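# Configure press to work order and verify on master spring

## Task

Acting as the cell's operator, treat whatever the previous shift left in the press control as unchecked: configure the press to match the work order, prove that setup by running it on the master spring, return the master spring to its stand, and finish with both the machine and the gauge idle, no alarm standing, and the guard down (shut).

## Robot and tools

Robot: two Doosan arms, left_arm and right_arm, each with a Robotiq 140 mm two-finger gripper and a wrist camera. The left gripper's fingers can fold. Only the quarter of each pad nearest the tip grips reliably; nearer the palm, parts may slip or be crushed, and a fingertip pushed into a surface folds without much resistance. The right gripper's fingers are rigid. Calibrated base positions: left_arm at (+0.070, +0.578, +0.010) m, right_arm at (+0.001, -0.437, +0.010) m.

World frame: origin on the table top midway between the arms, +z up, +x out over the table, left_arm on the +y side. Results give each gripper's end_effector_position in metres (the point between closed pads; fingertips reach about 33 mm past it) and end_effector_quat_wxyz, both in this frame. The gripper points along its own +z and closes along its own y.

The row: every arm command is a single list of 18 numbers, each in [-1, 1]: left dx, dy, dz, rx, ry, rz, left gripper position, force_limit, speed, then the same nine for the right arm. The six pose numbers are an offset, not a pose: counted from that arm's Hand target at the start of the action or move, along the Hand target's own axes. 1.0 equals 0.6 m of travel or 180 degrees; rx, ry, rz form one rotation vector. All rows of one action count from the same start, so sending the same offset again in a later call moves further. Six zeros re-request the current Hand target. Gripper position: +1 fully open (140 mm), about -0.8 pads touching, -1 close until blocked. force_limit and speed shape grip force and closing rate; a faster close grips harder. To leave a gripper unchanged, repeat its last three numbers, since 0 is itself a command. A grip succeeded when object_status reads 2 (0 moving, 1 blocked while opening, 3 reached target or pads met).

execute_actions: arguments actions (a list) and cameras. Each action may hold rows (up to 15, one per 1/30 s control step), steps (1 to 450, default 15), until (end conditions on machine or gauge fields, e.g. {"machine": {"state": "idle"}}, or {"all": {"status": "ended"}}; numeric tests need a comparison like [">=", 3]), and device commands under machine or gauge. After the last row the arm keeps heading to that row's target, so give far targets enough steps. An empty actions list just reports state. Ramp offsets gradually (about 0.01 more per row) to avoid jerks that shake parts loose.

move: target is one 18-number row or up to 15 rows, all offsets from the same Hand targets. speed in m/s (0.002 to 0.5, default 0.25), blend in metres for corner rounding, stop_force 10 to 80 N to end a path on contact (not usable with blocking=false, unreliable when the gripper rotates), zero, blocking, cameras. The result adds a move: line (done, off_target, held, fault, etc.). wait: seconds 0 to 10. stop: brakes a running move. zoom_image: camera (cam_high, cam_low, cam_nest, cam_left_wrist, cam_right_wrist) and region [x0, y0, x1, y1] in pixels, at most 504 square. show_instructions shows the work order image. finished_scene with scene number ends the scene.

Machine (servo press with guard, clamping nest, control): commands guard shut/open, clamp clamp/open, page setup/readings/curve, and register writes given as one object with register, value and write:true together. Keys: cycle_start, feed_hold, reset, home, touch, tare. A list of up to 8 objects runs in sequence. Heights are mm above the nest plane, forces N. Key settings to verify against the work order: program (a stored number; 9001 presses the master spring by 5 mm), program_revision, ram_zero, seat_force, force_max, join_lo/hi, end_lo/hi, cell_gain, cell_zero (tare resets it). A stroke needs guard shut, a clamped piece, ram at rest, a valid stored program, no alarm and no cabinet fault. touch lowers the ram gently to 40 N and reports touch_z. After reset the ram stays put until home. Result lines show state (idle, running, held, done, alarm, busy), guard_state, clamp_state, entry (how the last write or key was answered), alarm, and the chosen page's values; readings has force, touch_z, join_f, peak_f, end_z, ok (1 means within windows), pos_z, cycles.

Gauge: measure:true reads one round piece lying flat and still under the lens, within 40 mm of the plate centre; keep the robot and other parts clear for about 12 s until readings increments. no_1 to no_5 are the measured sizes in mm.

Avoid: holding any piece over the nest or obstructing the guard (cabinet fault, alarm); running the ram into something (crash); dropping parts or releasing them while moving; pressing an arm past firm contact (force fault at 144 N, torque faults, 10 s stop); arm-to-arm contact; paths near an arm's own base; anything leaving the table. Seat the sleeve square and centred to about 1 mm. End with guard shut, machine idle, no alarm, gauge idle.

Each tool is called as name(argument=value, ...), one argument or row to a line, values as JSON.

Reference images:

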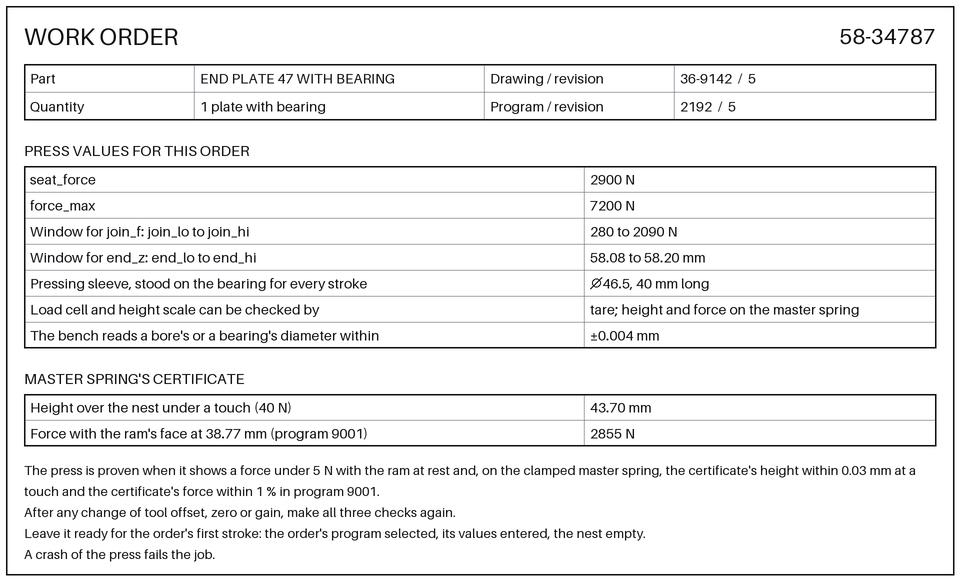

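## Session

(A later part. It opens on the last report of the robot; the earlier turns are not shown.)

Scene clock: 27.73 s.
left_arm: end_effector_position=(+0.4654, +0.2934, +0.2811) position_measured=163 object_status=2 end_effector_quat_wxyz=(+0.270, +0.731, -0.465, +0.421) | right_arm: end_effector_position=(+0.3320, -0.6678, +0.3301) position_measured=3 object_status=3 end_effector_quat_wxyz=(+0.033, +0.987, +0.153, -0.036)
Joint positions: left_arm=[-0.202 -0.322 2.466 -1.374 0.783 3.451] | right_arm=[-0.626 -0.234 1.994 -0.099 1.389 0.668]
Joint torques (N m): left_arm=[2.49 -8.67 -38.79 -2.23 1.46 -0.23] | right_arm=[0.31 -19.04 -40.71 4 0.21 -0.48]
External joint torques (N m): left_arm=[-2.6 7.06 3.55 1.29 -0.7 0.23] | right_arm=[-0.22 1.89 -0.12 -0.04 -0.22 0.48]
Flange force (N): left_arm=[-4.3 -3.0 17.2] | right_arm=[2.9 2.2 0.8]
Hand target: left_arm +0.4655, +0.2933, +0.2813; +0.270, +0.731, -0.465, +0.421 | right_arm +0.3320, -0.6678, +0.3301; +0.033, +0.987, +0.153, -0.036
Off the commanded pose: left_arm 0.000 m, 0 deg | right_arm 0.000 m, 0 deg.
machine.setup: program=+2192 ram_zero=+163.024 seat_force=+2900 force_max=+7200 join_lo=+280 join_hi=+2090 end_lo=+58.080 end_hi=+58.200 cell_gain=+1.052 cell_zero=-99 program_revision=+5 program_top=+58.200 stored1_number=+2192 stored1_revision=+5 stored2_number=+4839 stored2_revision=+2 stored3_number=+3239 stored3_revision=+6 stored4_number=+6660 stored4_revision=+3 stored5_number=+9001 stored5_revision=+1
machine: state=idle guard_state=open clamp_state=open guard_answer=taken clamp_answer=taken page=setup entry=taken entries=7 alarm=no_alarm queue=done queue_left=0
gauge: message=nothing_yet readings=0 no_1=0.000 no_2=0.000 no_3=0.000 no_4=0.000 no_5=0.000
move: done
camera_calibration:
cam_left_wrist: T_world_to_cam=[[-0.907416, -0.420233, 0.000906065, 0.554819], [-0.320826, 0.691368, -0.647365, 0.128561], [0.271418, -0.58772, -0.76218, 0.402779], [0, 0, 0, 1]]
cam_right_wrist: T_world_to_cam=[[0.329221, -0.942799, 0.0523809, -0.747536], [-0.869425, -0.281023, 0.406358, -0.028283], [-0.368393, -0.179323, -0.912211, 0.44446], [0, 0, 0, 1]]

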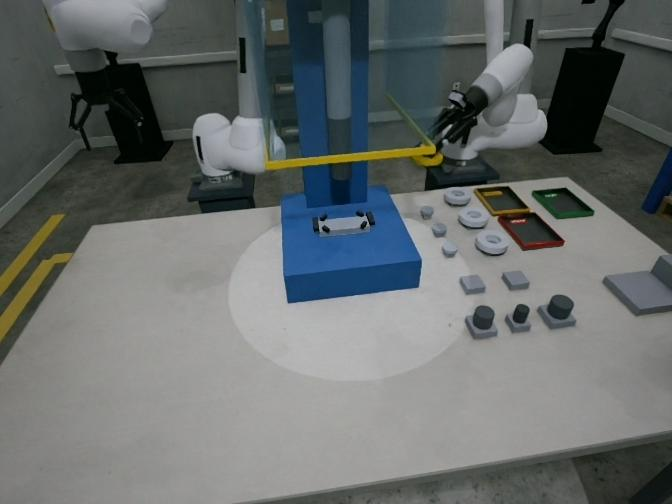

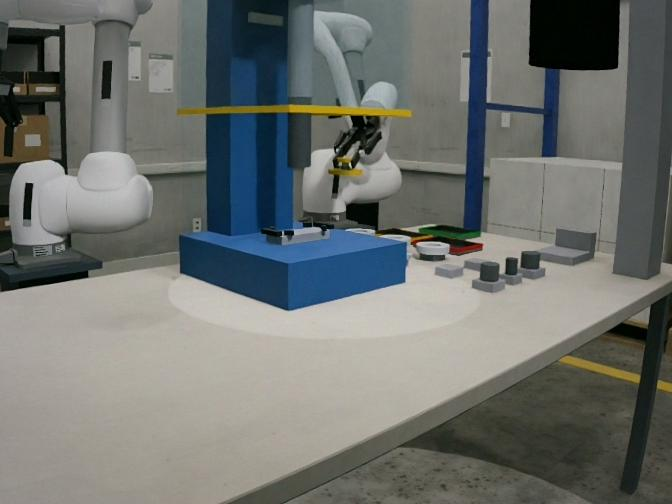

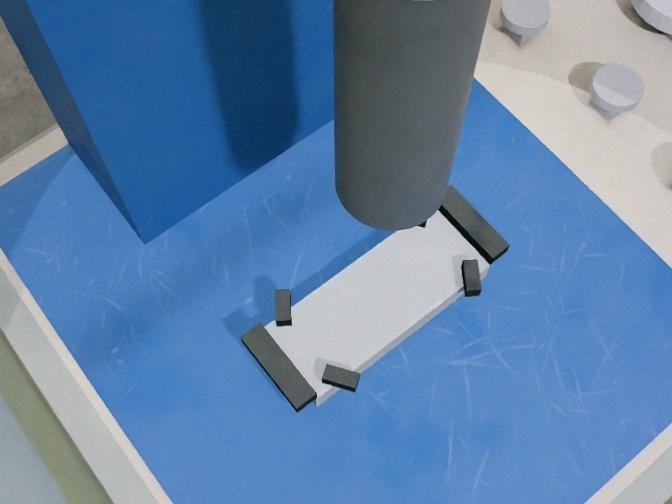

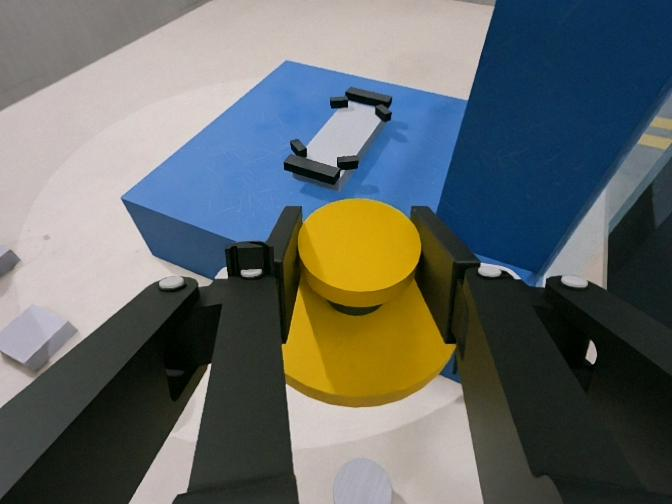

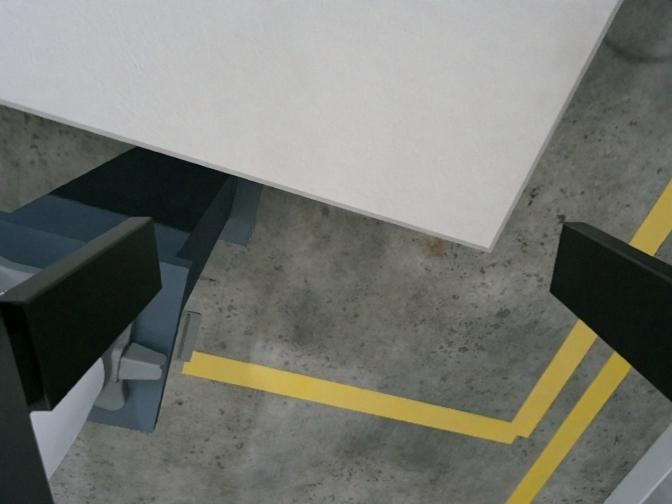

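move(
  target=[0.1617,-0.0025,0.4907,0,0,0,-1,0.5,-1,0,0,0,0,0,0,1,1,1],
  speed=0.12,
  cameras=["cam_high","cam_low","cam_nest","cam_left_wrist"],
)

zoom_image(
  camera="cam_low",
  region=[220, 120, 420, 270],
)

zoom_image(
  camera="cam_high",
  region=[270, 130, 440, 260],
)

Scene clock: 32.80 s.
left_arm: end_effector_position=(+0.5948, +0.0188, +0.2181) position_measured=163 object_status=2 end_effector_quat_wxyz=(+0.270, +0.731, -0.465, +0.421) | right_arm: end_effector_position=(+0.3320, -0.6678, +0.3301) position_measured=3 object_status=3 end_effector_quat_wxyz=(+0.033, +0.987, +0.153, -0.036)
Joint positions: left_arm=[-0.696 0.163 2.181 -2.054 0.422 3.887] | right_arm=[-0.626 -0.234 1.994 -0.099 1.389 0.668]
Joint torques (N m): left_arm=[2.2 -56.49 -34.55 -2.79 3.33 -0.21] | right_arm=[0.23 -18.99 -40.79 3.98 0.18 -0.45]
External joint torques (N m): left_arm=[-2.08 9.05 4.34 0.59 -1.66 0.21] | right_arm=[-0.24 2.12 0.12 -0.03 -0.19 0.45]
Flange force (N): left_arm=[0.0 0.0 0.0] | right_arm=[2.9 2.4 1.3]
Hand target: left_arm +0.5948, +0.0188, +0.2181; +0.270, +0.731, -0.465, +0.421 | right_arm +0.3320, -0.6678, +0.3301; +0.033, +0.987, +0.153, -0.036
Off the commanded pose: left_arm 0.000 m, 0 deg | right_arm 0.000 m, 0 deg.
machine.setup: program=+2192 ram_zero=+163.024 seat_force=+2900 force_max=+7200 join_lo=+280 join_hi=+2090 end_lo=+58.080 end_hi=+58.200 cell_gain=+1.052 cell_zero=-99 program_revision=+5 program_top=+58.200 stored1_number=+2192 stored1_revision=+5 stored2_number=+4839 stored2_revision=+2 stored3_number=+3239 stored3_revision=+6 stored4_number=+6660 stored4_revision=+3 stored5_number=+9001 stored5_revision=+1
machine: state=idle guard_state=open clamp_state=open guard_answer=taken clamp_answer=taken page=setup entry=taken entries=7 alarm=no_alarm queue=done queue_left=0
gauge: message=nothing_yet readings=0 no_1=0.000 no_2=0.000 no_3=0.000 no_4=0.000 no_5=0.000
move: done
camera_calibration:
cam_left_wrist: T_world_to_cam=[[-0.907415, -0.420236, 0.000612856, 0.556965], [-0.32059, 0.691305, -0.647549, 0.319026], [0.271699, -0.587792, -0.762024, 0.158074], [0, 0, 0, 1]]
Images, in order: cam_high, cam_low, cam_nest, cam_left_wrist.

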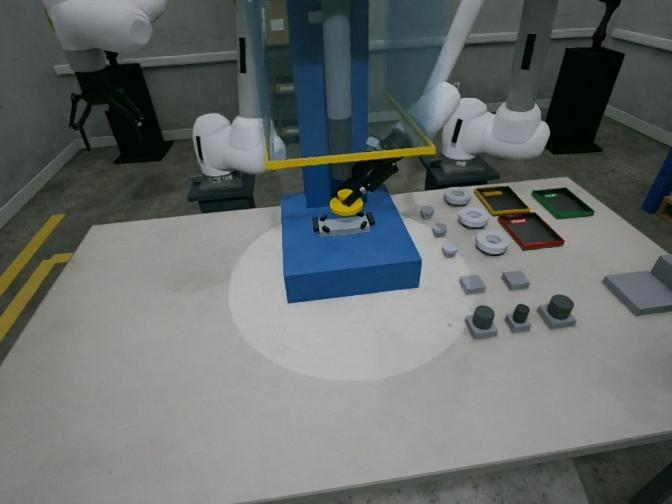

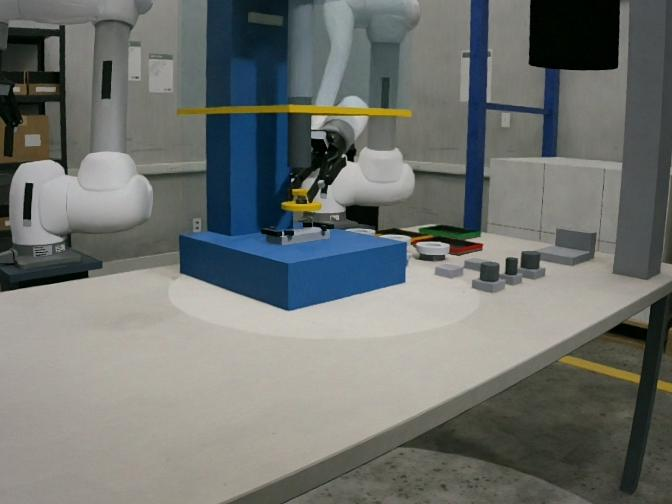

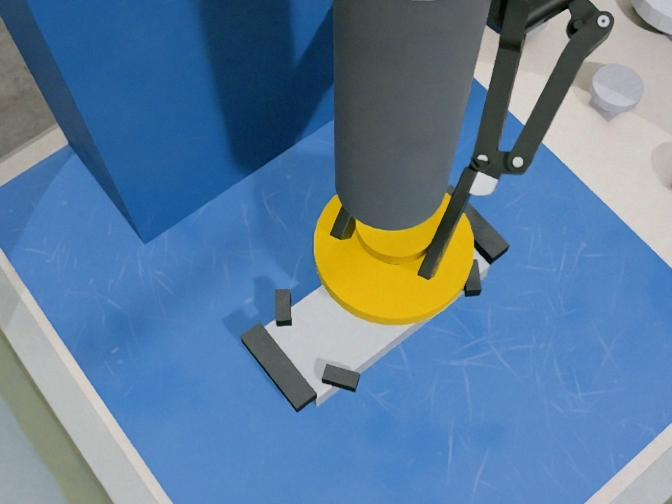

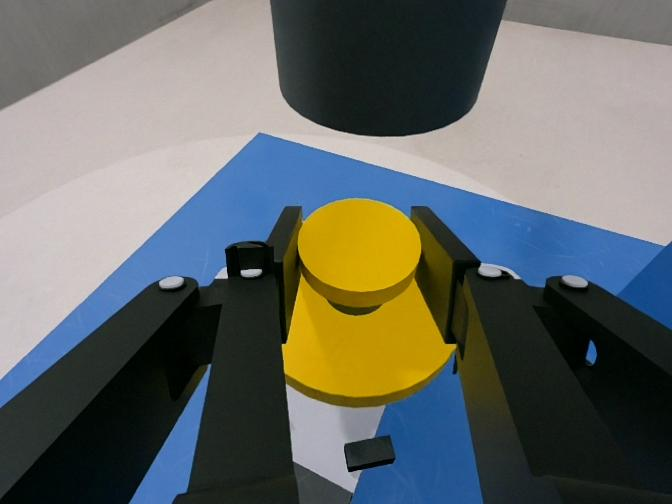

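Scaled by 2.520.

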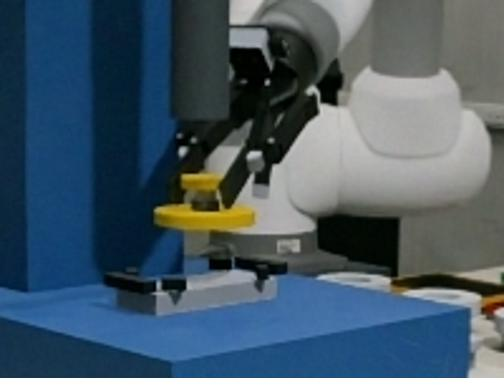

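Scaled by 2.965.

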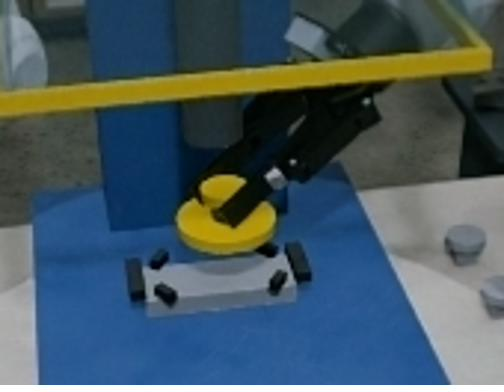

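move(
  target=[-0.043,0.007,0.0423,0,0,0,-1,0.5,-1,0,0,0,0,0,0,1,1,1],
  speed=0.08,
  cameras=["cam_high","cam_low","cam_nest"],
)

zoom_image(
  camera="cam_low",
  region=[250, 180, 350, 260],
)

zoom_image(
  camera="cam_high",
  region=[295, 170, 395, 250],
)

Scene clock: 35.10 s.
left_arm: end_effector_position=(+0.5947, +0.0087, +0.1831) position_measured=163 object_status=2 end_effector_quat_wxyz=(+0.270, +0.731, -0.465, +0.421) | right_arm: end_effector_position=(+0.3320, -0.6678, +0.3301) position_measured=3 object_status=3 end_effector_quat_wxyz=(+0.033, +0.987, +0.153, -0.036)
Joint positions: left_arm=[-0.711 0.221 2.195 -2.21 0.452 4.046] | right_arm=[-0.626 -0.234 1.994 -0.099 1.389 0.668]
Joint torques (N m): left_arm=[2.54 -60.53 -31.9 -2.86 3.7 -0.21] | right_arm=[0.34 -18.92 -40.79 3.97 0.11 -0.41]
External joint torques (N m): left_arm=[-2.6 9.22 3.8 0.45 -1.74 0.21] | right_arm=[-0.47 2.23 0.04 -0.03 -0.13 0.42]
Flange force (N): left_arm=[-7.6 2.6 13.3] | right_arm=[2.6 3.0 1.1]
Hand target: left_arm +0.5947, +0.0087, +0.1831; +0.270, +0.731, -0.465, +0.421 | right_arm +0.3320, -0.6678, +0.3301; +0.033, +0.987, +0.153, -0.036
Off the commanded pose: left_arm 0.000 m, 0 deg | right_arm 0.000 m, 0 deg.
machine.setup: program=+2192 ram_zero=+163.024 seat_force=+2900 force_max=+7200 join_lo=+280 join_hi=+2090 end_lo=+58.080 end_hi=+58.200 cell_gain=+1.052 cell_zero=-99 program_revision=+5 program_top=+58.200 stored1_number=+2192 stored1_revision=+5 stored2_number=+4839 stored2_revision=+2 stored3_number=+3239 stored3_revision=+6 stored4_number=+6660 stored4_revision=+3 stored5_number=+9001 stored5_revision=+1
machine: state=idle guard_state=open clamp_state=open guard_answer=taken clamp_answer=taken page=setup entry=taken entries=7 alarm=no_alarm queue=done queue_left=0
gauge: message=nothing_yet readings=0 no_1=0.000 no_2=0.000 no_3=0.000 no_4=0.000 no_5=0.000
move: done
Images, in order: cam_high, cam_low, cam_nest.

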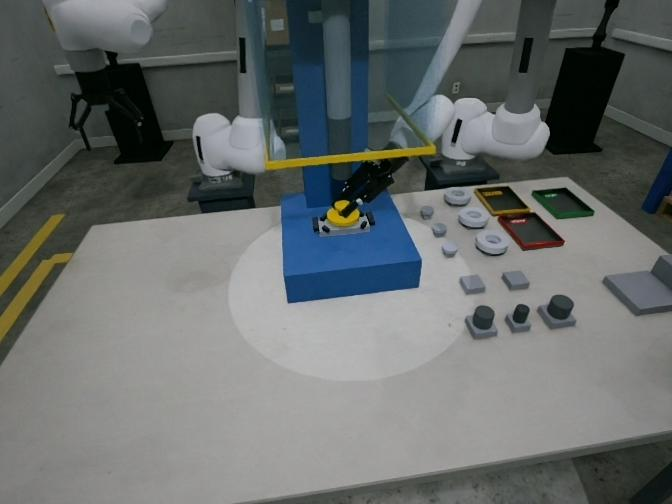

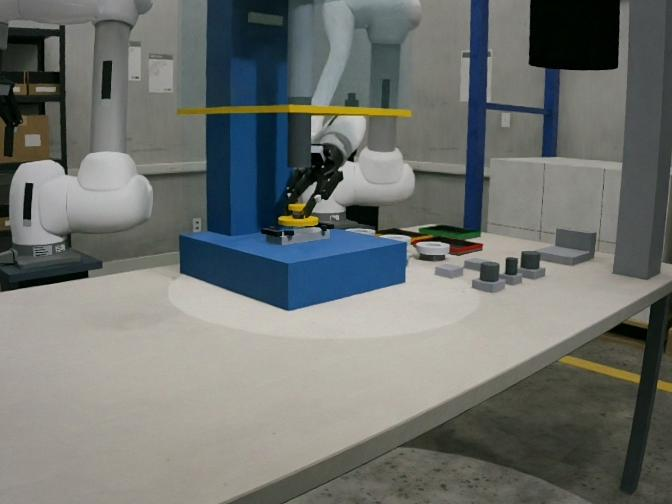

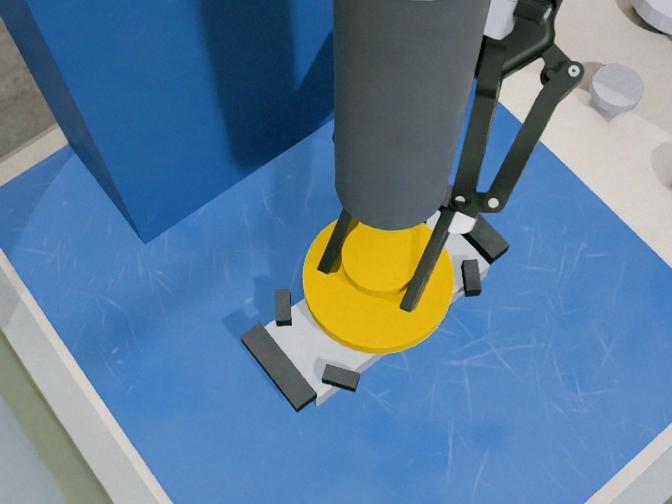

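Scaled by 5.040.

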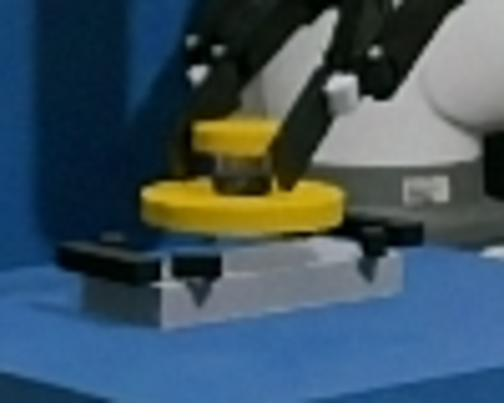

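Scaled by 5.040.

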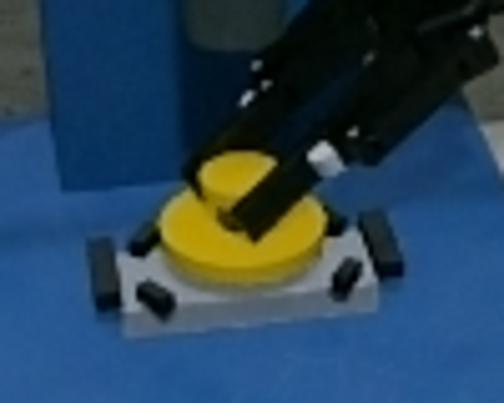

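move(
  target=[-0.0418,-0.0023,0.0275,0,0,0,-1,0.5,-1,0,0,0,0,0,0,1,1,1],
  speed=0.015,
  stop_force=12,
  cameras=["cam_high","cam_low","cam_nest"],
)

zoom_image(
  camera="cam_low",
  region=[250, 180, 350, 260],
)

zoom_image(
  camera="cam_high",
  region=[295, 170, 395, 250],
)

Scene clock: 38.10 s.
left_arm: end_effector_position=(+0.5961, +0.0078, +0.1621) position_measured=163 object_status=2 end_effector_quat_wxyz=(+0.270, +0.731, -0.465, +0.421) | right_arm: end_effector_position=(+0.3320, -0.6678, +0.3301) position_measured=3 object_status=3 end_effector_quat_wxyz=(+0.033, +0.987, +0.153, -0.036)
Joint positions: left_arm=[-0.711 0.255 2.206 -2.278 0.481 4.124] | right_arm=[-0.626 -0.234 1.994 -0.099 1.389 0.668]
Joint torques (N m): left_arm=[4.14 -49.85 -19.94 -1.79 -0.78 -0.18] | right_arm=[0.48 -19.02 -40.63 3.97 0.19 -0.42]
External joint torques (N m): left_arm=[-4.19 -3.55 -6.68 -0.64 2.85 0.18] | right_arm=[-0.4 1.56 -0.23 -0.01 -0.2 0.43]
Flange force (N): left_arm=[6.7 4.4 5.9] | right_arm=[2.1 2.3 0.6]
Hand target: left_arm +0.5961, +0.0078, +0.1621; +0.270, +0.731, -0.465, +0.421 (not the last commanded pose) | right_arm +0.3320, -0.6678, +0.3301; +0.033, +0.987, +0.153, -0.036
Off the commanded pose: left_arm 0.009 m, 0 deg | right_arm 0.000 m, 0 deg.
machine.setup: program=+2192 ram_zero=+163.024 seat_force=+2900 force_max=+7200 join_lo=+280 join_hi=+2090 end_lo=+58.080 end_hi=+58.200 cell_gain=+1.052 cell_zero=-99 program_revision=+5 program_top=+58.200 stored1_number=+2192 stored1_revision=+5 stored2_number=+4839 stored2_revision=+2 stored3_number=+3239 stored3_revision=+6 stored4_number=+6660 stored4_revision=+3 stored5_number=+9001 stored5_revision=+1
machine: state=idle guard_state=open clamp_state=open guard_answer=taken clamp_answer=taken page=setup entry=taken entries=7 alarm=no_alarm queue=done queue_left=0
gauge: message=nothing_yet readings=0 no_1=0.000 no_2=0.000 no_3=0.000 no_4=0.000 no_5=0.000
move: contact (left_arm)
Images, in order: cam_high, cam_low, cam_nest.

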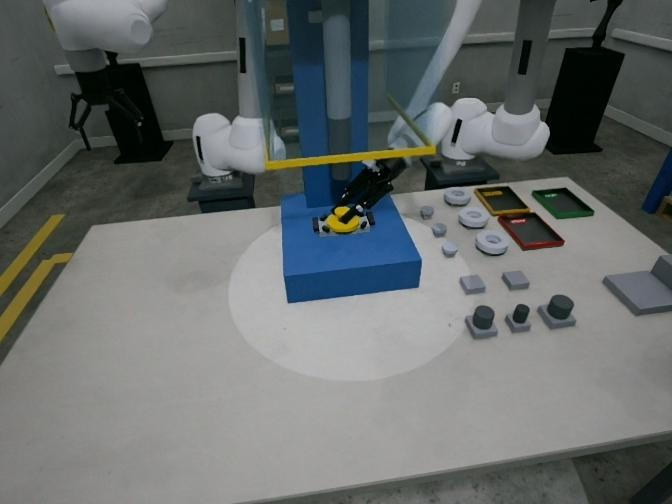

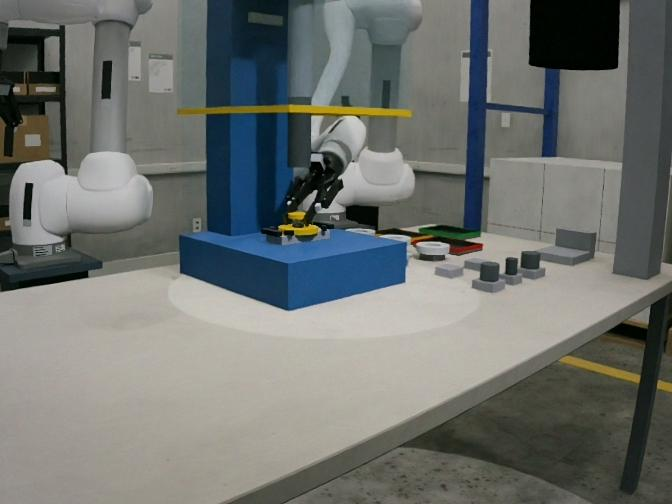

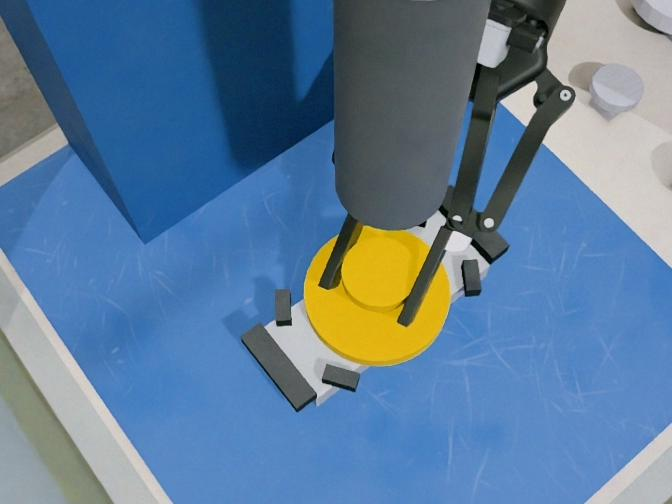

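Scaled by 5.040.

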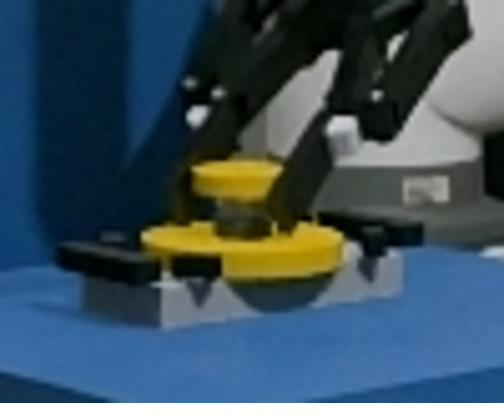

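Scaled by 5.040.

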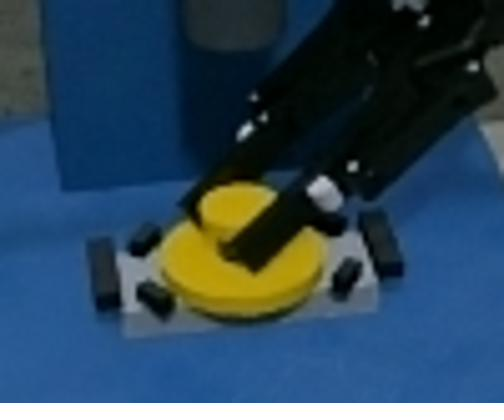

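execute_actions(
  actions=[
    {"rows":[[0,0,0,0,0,0,0.3,0.5,-1,0,0,0,0,0,0,1,1,1]],"steps":60},
  ],
  cameras=["cam_nest","cam_left_wrist"],
)

move(
  target=[
    [0,0,-0.2,0,0,0,0.3,0.5,-1,0,0,0,0,0,0,1,1,1],
    [-0.117,-0.029,-0.6005,0,0,0,0.3,0.5,-1,0,0,0,0,0,0,1,1,1],
  ],
  blend=0.03,
  speed=0.2,
)

zoom_image(
  camera="cam_low",
  region=[250, 180, 350, 260],
)

Scene clock: 40.90 s.
Off the commanded pose: left_arm 0.000 m, 0 deg | right_arm 0.000 m, 0 deg.
machine.setup: program=+2192 ram_zero=+163.024 seat_force=+2900 force_max=+7200 join_lo=+280 join_hi=+2090 end_lo=+58.080 end_hi=+58.200 cell_gain=+1.052 cell_zero=-99 program_revision=+5 program_top=+58.200 stored1_number=+2192 stored1_revision=+5 stored2_number=+4839 stored2_revision=+2 stored3_number=+3239 stored3_revision=+6 stored4_number=+6660 stored4_revision=+3 stored5_number=+9001 stored5_revision=+1
machine: state=idle guard_state=open clamp_state=open guard_answer=taken clamp_answer=taken page=setup entry=taken entries=7 alarm=no_alarm queue=done queue_left=0
gauge: message=nothing_yet readings=0 no_1=0.000 no_2=0.000 no_3=0.000 no_4=0.000 no_5=0.000
camera_calibration:
cam_left_wrist: T_world_to_cam=[[-0.907475, -0.420105, 0.000688927, 0.553642], [-0.320398, 0.691034, -0.647934, 0.290658], [0.271724, -0.588205, -0.761696, 0.108526], [0, 0, 0, 1]]
Images, in order: cam_nest, cam_left_wrist.

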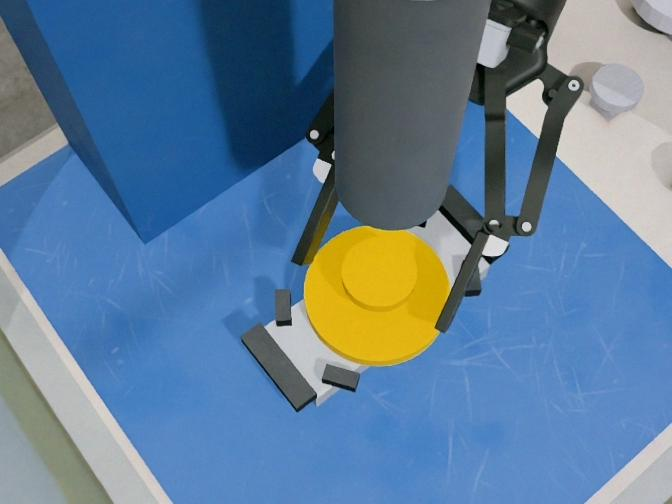

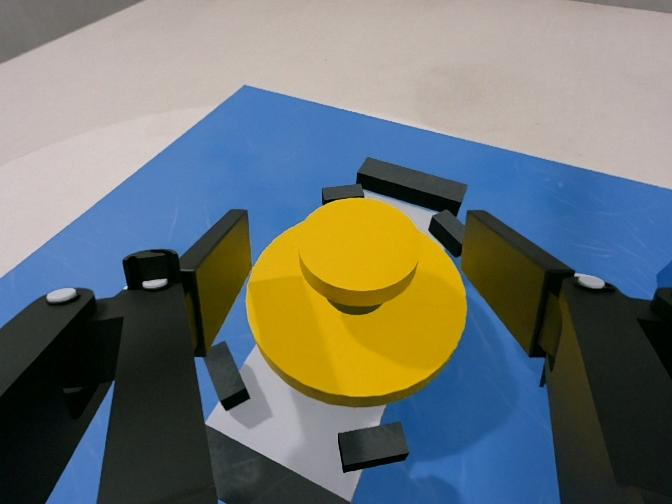

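Scene clock: 43.17 s.
left_arm: end_effector_position=(+0.4657, +0.3301, +0.2812) position_measured=91 object_status=3 end_effector_quat_wxyz=(+0.270, +0.731, -0.465, +0.421) | right_arm: end_effector_position=(+0.3320, -0.6678, +0.3301) position_measured=3 object_status=3 end_effector_quat_wxyz=(+0.033, +0.987, +0.153, -0.036)
Joint positions: left_arm=[-0.069 -0.323 2.467 -1.325 0.893 3.485] | right_arm=[-0.626 -0.234 1.994 -0.099 1.389 0.668]
Joint torques (N m): left_arm=[2.55 -4.05 -34.52 -0.73 0.83 -0.22] | right_arm=[-0.04 -18.97 -40.64 3.97 0.16 -0.48]
External joint torques (N m): left_arm=[-2.51 2.69 -0.35 -0.17 0 0.22] | right_arm=[0.11 2.03 -0.13 -0.01 -0.17 0.48]
Flange force (N): left_arm=[1.5 -1.7 11.3] | right_arm=[3.7 1.9 0.7]
Hand target: left_arm +0.4657, +0.3301, +0.2812; +0.270, +0.731, -0.465, +0.421 | right_arm +0.3320, -0.6678, +0.3301; +0.033, +0.987, +0.153, -0.036
Off the commanded pose: left_arm 0.000 m, 0 deg | right_arm 0.000 m, 0 deg.
machine.setup: program=+2192 ram_zero=+163.024 seat_force=+2900 force_max=+7200 join_lo=+280 join_hi=+2090 end_lo=+58.080 end_hi=+58.200 cell_gain=+1.052 cell_zero=-99 program_revision=+5 program_top=+58.200 stored1_number=+2192 stored1_revision=+5 stored2_number=+4839 stored2_revision=+2 stored3_number=+3239 stored3_revision=+6 stored4_number=+6660 stored4_revision=+3 stored5_number=+9001 stored5_revision=+1
machine: state=idle guard_state=open clamp_state=open guard_answer=taken clamp_answer=taken page=setup entry=taken entries=7 alarm=no_alarm queue=done queue_left=0
gauge: message=nothing_yet readings=0 no_1=0.000 no_2=0.000 no_3=0.000 no_4=0.000 no_5=0.000
move: done
camera_calibration:
cam_left_wrist: T_world_to_cam=[[-0.907483, -0.420089, 0.000724757, 0.570537], [-0.320393, 0.691001, -0.647971, 0.103438], [0.271705, -0.588255, -0.761665, 0.424286], [0, 0, 0, 1]]
cam_right_wrist: T_world_to_cam=[[0.329222, -0.942799, 0.0523807, -0.747536], [-0.869425, -0.281023, 0.406358, -0.0282831], [-0.368393, -0.179323, -0.912211, 0.44446], [0, 0, 0, 1]]

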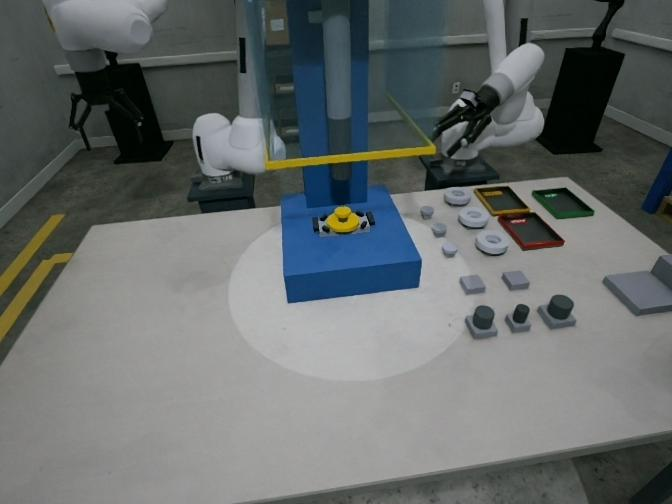

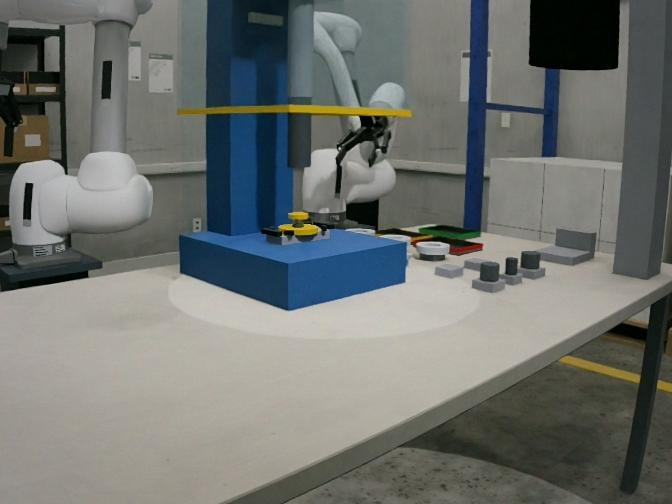

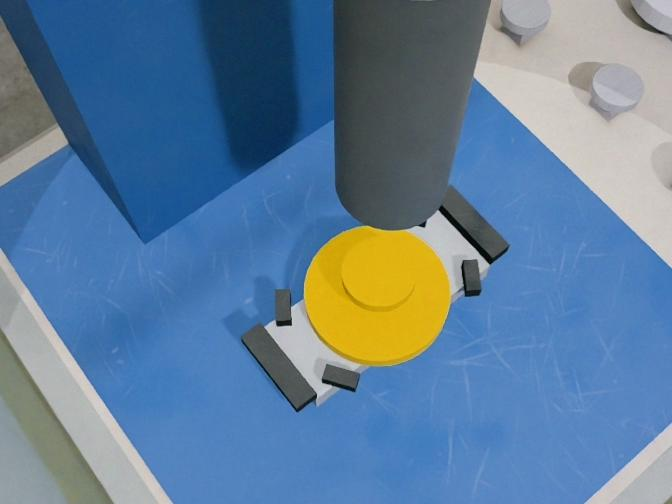

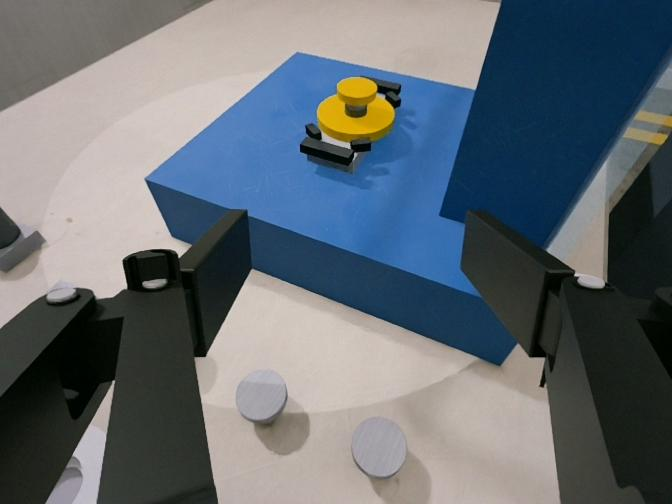

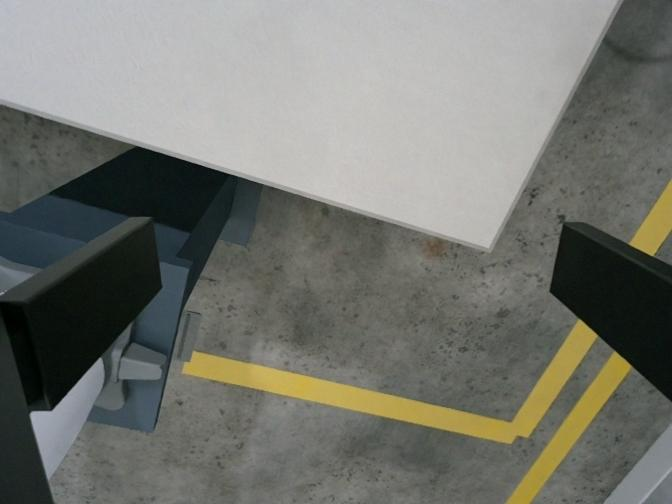

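Scaled by 5.040.

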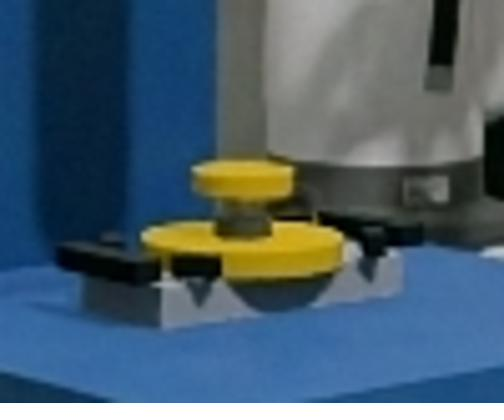

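execute_actions(
  actions=[
    {"machine":[{"clamp":"clamp","tare":true,"page":"readings"},{"guard":"shut"},{"touch":true}],"steps":450,"until":{"machine":{"queue":["!=","running"]}}},
  ],
  cameras=["cam_nest","cam_low"],
)

Scene clock: 58.03 s.
left_arm: end_effector_position=(+0.4657, +0.3301, +0.2813) position_measured=91 object_status=3 end_effector_quat_wxyz=(+0.270, +0.731, -0.465, +0.421) | right_arm: end_effector_position=(+0.3320, -0.6678, +0.3301) position_measured=3 object_status=3 end_effector_quat_wxyz=(+0.033, +0.987, +0.153, -0.036)
Joint positions: left_arm=[-0.069 -0.323 2.467 -1.325 0.893 3.485] | right_arm=[-0.626 -0.234 1.994 -0.099 1.389 0.668]
Joint torques (N m): left_arm=[2.24 -3.88 -33.75 -0.75 0.87 -0.17] | right_arm=[0.58 -18.92 -40.78 3.97 0.19 -0.49]
External joint torques (N m): left_arm=[-2.28 2.53 -1.17 -0.15 -0.03 0.16] | right_arm=[-0.62 1.99 0 -0.03 -0.21 0.49]
Flange force (N): left_arm=[2.6 -2.6 10.3] | right_arm=[2.2 2.8 1.1]
Hand target: left_arm +0.4657, +0.3301, +0.2812; +0.270, +0.731, -0.465, +0.421 | right_arm +0.3320, -0.6678, +0.3301; +0.033, +0.987, +0.153, -0.036
Tool commands: left_gripper/position=+0.3 left_gripper/force_limit=+0.5 left_gripper/speed=-1.0 right_gripper/position=+1.0 right_gripper/force_limit=+1.0 right_gripper/speed=+1.0
Off the commanded pose: left_arm 0.000 m, 0 deg | right_arm 0.000 m, 0 deg.
machine.readings: force=+0 touch_z=+44.435 join_f=+0 peak_f=+0 end_z=+0.000 ok=+0 pos_z=+156.976 cycles=+0
machine: state=idle guard_state=shut clamp_state=clamped guard_answer=taken clamp_answer=taken page=readings entry=taken entries=9 alarm=no_alarm queue=done queue_left=0
gauge: message=nothing_yet readings=0 no_1=0.000 no_2=0.000 no_3=0.000 no_4=0.000 no_5=0.000
Images, in order: cam_low, cam_nest.

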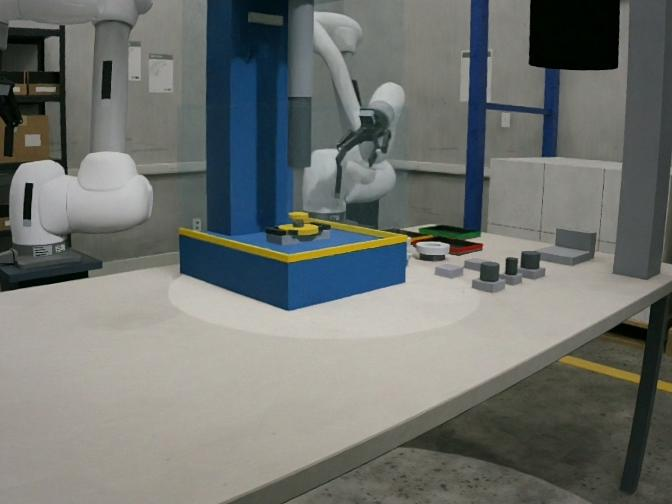

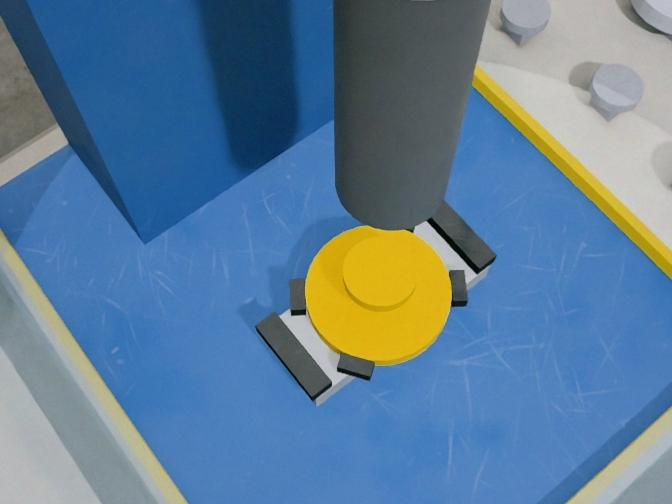

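execute_actions(
  actions=[
    {"machine":[{"register":"ram_zero","value":163.759,"write":true},{"register":"program","value":9001,"write":true}],"steps":30,"until":{"machine":{"queue":["!=","running"]}}},
  ],
  cameras=[],
)

Scene clock: 58.93 s.
left_arm: end_effector_position=(+0.4657, +0.3301, +0.2812) position_measured=91 object_status=3 end_effector_quat_wxyz=(+0.270, +0.731, -0.465, +0.421) | right_arm: end_effector_position=(+0.3320, -0.6678, +0.3301) position_measured=3 object_status=3 end_effector_quat_wxyz=(+0.033, +0.987, +0.153, -0.036)
Joint positions: left_arm=[-0.069 -0.323 2.467 -1.325 0.893 3.485] | right_arm=[-0.626 -0.234 1.994 -0.099 1.389 0.668]
Joint torques (N m): left_arm=[1.87 -4.6 -33.92 -0.72 0.81 -0.19] | right_arm=[0.45 -19.02 -40.74 3.98 0.18 -0.44]
External joint torques (N m): left_arm=[-1.9 3.25 -1 -0.18 0.03 0.19] | right_arm=[-0.6 2.38 0.04 -0.05 -0.2 0.44]
Flange force (N): left_arm=[1.0 -4.7 10.2] | right_arm=[2.6 3.3 1.3]
Hand target: left_arm +0.4657, +0.3301, +0.2812; +0.270, +0.731, -0.465, +0.421 | right_arm +0.3320, -0.6678, +0.3301; +0.033, +0.987, +0.153, -0.036
Tool commands: left_gripper/position=+0.3 left_gripper/force_limit=+0.5 left_gripper/speed=-1.0 right_gripper/position=+1.0 right_gripper/force_limit=+1.0 right_gripper/speed=+1.0
Off the commanded pose: left_arm 0.000 m, 0 deg | right_arm 0.000 m, 0 deg.
machine.readings: force=+0 touch_z=+44.435 join_f=+0 peak_f=+0 end_z=+0.000 ok=+0 pos_z=+156.976 cycles=+0
machine: state=idle guard_state=shut clamp_state=clamped guard_answer=taken clamp_answer=taken page=readings entry=taken entries=11 alarm=no_alarm queue=done queue_left=0
gauge: message=nothing_yet readings=0 no_1=0.000 no_2=0.000 no_3=0.000 no_4=0.000 no_5=0.000

execute_actions(
  actions=[
    {"machine":{"page":"setup"},"steps":5},
  ],
  cameras=[],
)

execute_actions(
  actions=[
    {"machine":{"page":"readings","touch":true},"steps":450,"until":{"all":{"status":"ended"}}},
  ],
  cameras=[],
)

execute_actions(
  actions=[
    {"steps":200,"until":{"machine":{"state":["!=","busy"]}}},
  ],
  cameras=[],
)

Scene clock: 59.53 s.
Tool commands: left_gripper/position=+0.3 left_gripper/force_limit=+0.5 left_gripper/speed=-1.0 right_gripper/position=+1.0 right_gripper/force_limit=+1.0 right_gripper/speed=+1.0
Off the commanded pose: left_arm 0.000 m, 0 deg | right_arm 0.000 m, 0 deg.
machine.setup: program=+9001 ram_zero=+163.759 seat_force=+2900 force_max=+7200 join_lo=+280 join_hi=+2090 end_lo=+58.080 end_hi=+58.200 cell_gain=+1.052 cell_zero=-99 program_revision=+1 program_top=+38.770 stored1_number=+2192 stored1_revision=+5 stored2_number=+4839 stored2_revision=+2 stored3_number=+3239 stored3_revision=+6 stored4_number=+6660 stored4_revision=+3 stored5_number=+9001 stored5_revision=+1
machine: state=idle guard_state=shut clamp_state=clamped guard_answer=taken clamp_answer=taken page=setup entry=taken entries=11 alarm=no_alarm queue=done queue_left=0
gauge: message=nothing_yet readings=0 no_1=0.000 no_2=0.000 no_3=0.000 no_4=0.000 no_5=0.000

Scene clock: 70.17 s.
Tool commands: left_gripper/position=+0.3 left_gripper/force_limit=+0.5 left_gripper/speed=-1.0 right_gripper/position=+1.0 right_gripper/force_limit=+1.0 right_gripper/speed=+1.0
Off the commanded pose: left_arm 0.000 m, 0 deg | right_arm 0.000 m, 0 deg.
machine.readings: force=+0 touch_z=+43.690 join_f=+0 peak_f=+0 end_z=+0.000 ok=+0 pos_z=+156.241 cycles=+0
machine: state=idle guard_state=shut clamp_state=clamped guard_answer=taken clamp_answer=taken page=readings entry=taken entries=12 alarm=no_alarm queue=done queue_left=0
gauge: message=nothing_yet readings=0 no_1=0.000 no_2=0.000 no_3=0.000 no_4=0.000 no_5=0.000

Scene clock: 70.40 s.
left_arm: end_effector_position=(+0.4657, +0.3301, +0.2812) position_measured=91 object_status=3 end_effector_quat_wxyz=(+0.270, +0.731, -0.465, +0.421) | right_arm: end_effector_position=(+0.3320, -0.6678, +0.3301) position_measured=3 object_status=3 end_effector_quat_wxyz=(+0.033, +0.987, +0.153, -0.036)
Joint positions: left_arm=[-0.069 -0.323 2.467 -1.325 0.893 3.485] | right_arm=[-0.626 -0.234 1.994 -0.099 1.389 0.668]
Joint torques (N m): left_arm=[2.17 -4.22 -33.91 -0.68 0.87 -0.23] | right_arm=[0.15 -19.08 -40.8 3.96 0.19 -0.43]
External joint torques (N m): left_arm=[-2.11 2.83 -1.06 -0.21 -0.04 0.23] | right_arm=[-0.04 1.92 -0.08 0.01 -0.21 0.43]
Flange force (N): left_arm=[1.7 -3.5 10.5] | right_arm=[3.2 2.0 0.8]
Hand target: left_arm +0.4657, +0.3301, +0.2812; +0.270, +0.731, -0.465, +0.421 | right_arm +0.3320, -0.6678, +0.3301; +0.033, +0.987, +0.153, -0.036
Tool commands: left_gripper/position=+0.3 left_gripper/force_limit=+0.5 left_gripper/speed=-1.0 right_gripper/position=+1.0 right_gripper/force_limit=+1.0 right_gripper/speed=+1.0
Off the commanded pose: left_arm 0.000 m, 0 deg | right_arm 0.000 m, 0 deg.
machine.readings: force=+0 touch_z=+43.690 join_f=+0 peak_f=+0 end_z=+0.000 ok=+0 pos_z=+156.241 cycles=+0
machine: state=idle guard_state=shut clamp_state=clamped guard_answer=taken clamp_answer=taken page=readings entry=taken entries=12 alarm=no_alarm queue=done queue_left=0
gauge: message=nothing_yet readings=0 no_1=0.000 no_2=0.000 no_3=0.000 no_4=0.000 no_5=0.000

execute_actions(
  actions=[
    {"machine":{"cycle_start":true},"steps":450,"until":{"machine":{"state":["!=","running"]}}},
  ],
  cameras=[],
)

execute_actions(
  actions=[
    {"machine":{"page":"curve"},"steps":4},
  ],
  cameras=[],
)

Scene clock: 70.83 s.
Tool commands: left_gripper/position=+0.3 left_gripper/force_limit=+0.5 left_gripper/speed=-1.0 right_gripper/position=+1.0 right_gripper/force_limit=+1.0 right_gripper/speed=+1.0
Off the commanded pose: left_arm 0.000 m, 0 deg | right_arm 0.000 m, 0 deg.
machine.readings: force=+0 touch_z=+43.690 join_f=+0 peak_f=+0 end_z=+0.000 ok=+0 pos_z=+128.241 cycles=+0
machine: state=running guard_state=shut clamp_state=clamped guard_answer=taken clamp_answer=taken page=readings entry=taken entries=13 alarm=no_alarm queue=running queue_left=0
gauge: message=nothing_yet readings=0 no_1=0.000 no_2=0.000 no_3=0.000 no_4=0.000 no_5=0.000

Scene clock: 71.17 s.
left_arm: end_effector_position=(+0.4657, +0.3301, +0.2812) position_measured=91 object_status=3 end_effector_quat_wxyz=(+0.270, +0.731, -0.465, +0.421) | right_arm: end_effector_position=(+0.3320, -0.6678, +0.3301) position_measured=3 object_status=3 end_effector_quat_wxyz=(+0.033, +0.987, +0.153, -0.036)
Joint positions: left_arm=[-0.069 -0.323 2.467 -1.325 0.893 3.485] | right_arm=[-0.626 -0.234 1.994 -0.099 1.389 0.668]
Joint torques (N m): left_arm=[2.6 -4.45 -34.04 -0.8 0.85 -0.24] | right_arm=[0.31 -18.75 -40.74 4.02 0.19 -0.47]
External joint torques (N m): left_arm=[-2.59 3.06 -0.97 -0.1 -0.02 0.24] | right_arm=[-0.33 2.07 -0.01 -0.07 -0.21 0.47]
Flange force (N): left_arm=[2.2 -3.0 11.9] | right_arm=[2.8 2.5 1.1]
Hand target: left_arm +0.4657, +0.3301, +0.2812; +0.270, +0.731, -0.465, +0.421 | right_arm +0.3320, -0.6678, +0.3301; +0.033, +0.987, +0.153, -0.036
Tool commands: left_gripper/position=+0.3 left_gripper/force_limit=+0.5 left_gripper/speed=-1.0 right_gripper/position=+1.0 right_gripper/force_limit=+1.0 right_gripper/speed=+1.0
Off the commanded pose: left_arm 0.000 m, 0 deg | right_arm 0.000 m, 0 deg.
machine.curve: curve1_z=+0.000 curve1_f=+0 curve2_z=+0.000 curve2_f=+0 curve3_z=+0.000 curve3_f=+0 curve4_z=+0.000 curve4_f=+0 curve5_z=+0.000 curve5_f=+0 curve6_z=+0.000 curve6_f=+0 curve7_z=+0.000 curve7_f=+0 curve8_z=+0.000 curve8_f=+0
machine: state=running guard_state=shut clamp_state=clamped guard_answer=taken clamp_answer=taken page=curve entry=taken entries=13 alarm=no_alarm queue=done queue_left=0
gauge: message=nothing_yet readings=0 no_1=0.000 no_2=0.000 no_3=0.000 no_4=0.000 no_5=0.000

execute_actions(
  actions=[
    {"machine":{"page":"readings"},"steps":450,"until":{"machine":{"state":"done"}}},
  ],
  cameras=[],
)

execute_actions(
  actions=[
    {"machine":{"page":"curve"},"steps":4},
  ],
  cameras=[],
)

Scene clock: 75.07 s.
Tool commands: left_gripper/position=+0.3 left_gripper/force_limit=+0.5 left_gripper/speed=-1.0 right_gripper/position=+1.0 right_gripper/force_limit=+1.0 right_gripper/speed=+1.0
Off the commanded pose: left_arm 0.000 m, 0 deg | right_arm 0.000 m, 0 deg.
machine.readings: force=+0 touch_z=+43.690 join_f=+5930 peak_f=+6306 end_z=+38.768 ok=+0 pos_z=+156.241 cycles=+1
machine: state=done guard_state=shut clamp_state=clamped guard_answer=taken clamp_answer=taken page=readings entry=taken entries=13 alarm=no_alarm queue=done queue_left=0
gauge: message=nothing_yet readings=0 no_1=0.000 no_2=0.000 no_3=0.000 no_4=0.000 no_5=0.000

Scene clock: 75.40 s.
left_arm: end_effector_position=(+0.4657, +0.3301, +0.2812) position_measured=91 object_status=3 end_effector_quat_wxyz=(+0.270, +0.731, -0.465, +0.421) | right_arm: end_effector_position=(+0.3320, -0.6678, +0.3301) position_measured=3 object_status=3 end_effector_quat_wxyz=(+0.033, +0.987, +0.153, -0.036)
Joint positions: left_arm=[-0.069 -0.323 2.467 -1.325 0.893 3.485] | right_arm=[-0.626 -0.234 1.994 -0.099 1.389 0.668]
Joint torques (N m): left_arm=[2.41 -4 -33.92 -0.77 0.89 -0.22] | right_arm=[0.39 -18.96 -40.65 3.99 0.18 -0.42]
External joint torques (N m): left_arm=[-2.35 2.61 -1.02 -0.13 -0.06 0.22] | right_arm=[-0.33 1.64 -0.17 -0.04 -0.19 0.42]
Flange force (N): left_arm=[2.3 -2.5 10.7] | right_arm=[2.3 2.2 0.7]
Hand target: left_arm +0.4657, +0.3301, +0.2812; +0.270, +0.731, -0.465, +0.421 | right_arm +0.3320, -0.6678, +0.3301; +0.033, +0.987, +0.153, -0.036
Tool commands: left_gripper/position=+0.3 left_gripper/force_limit=+0.5 left_gripper/speed=-1.0 right_gripper/position=+1.0 right_gripper/force_limit=+1.0 right_gripper/speed=+1.0
Off the commanded pose: left_arm 0.000 m, 0 deg | right_arm 0.000 m, 0 deg.
machine.curve: curve1_z=+44.770 curve1_f=+2 curve2_z=+43.913 curve2_f=+17 curve3_z=+43.056 curve3_f=+876 curve4_z=+42.199 curve4_f=+1954 curve5_z=+41.341 curve5_f=+3034 curve6_z=+40.484 curve6_f=+4115 curve7_z=+39.627 curve7_f=+5212 curve8_z=+38.770 curve8_f=+6304
machine: state=done guard_state=shut clamp_state=clamped guard_answer=taken clamp_answer=taken page=curve entry=taken entries=13 alarm=no_alarm queue=done queue_left=0
gauge: message=nothing_yet readings=0 no_1=0.000 no_2=0.000 no_3=0.000 no_4=0.000 no_5=0.000


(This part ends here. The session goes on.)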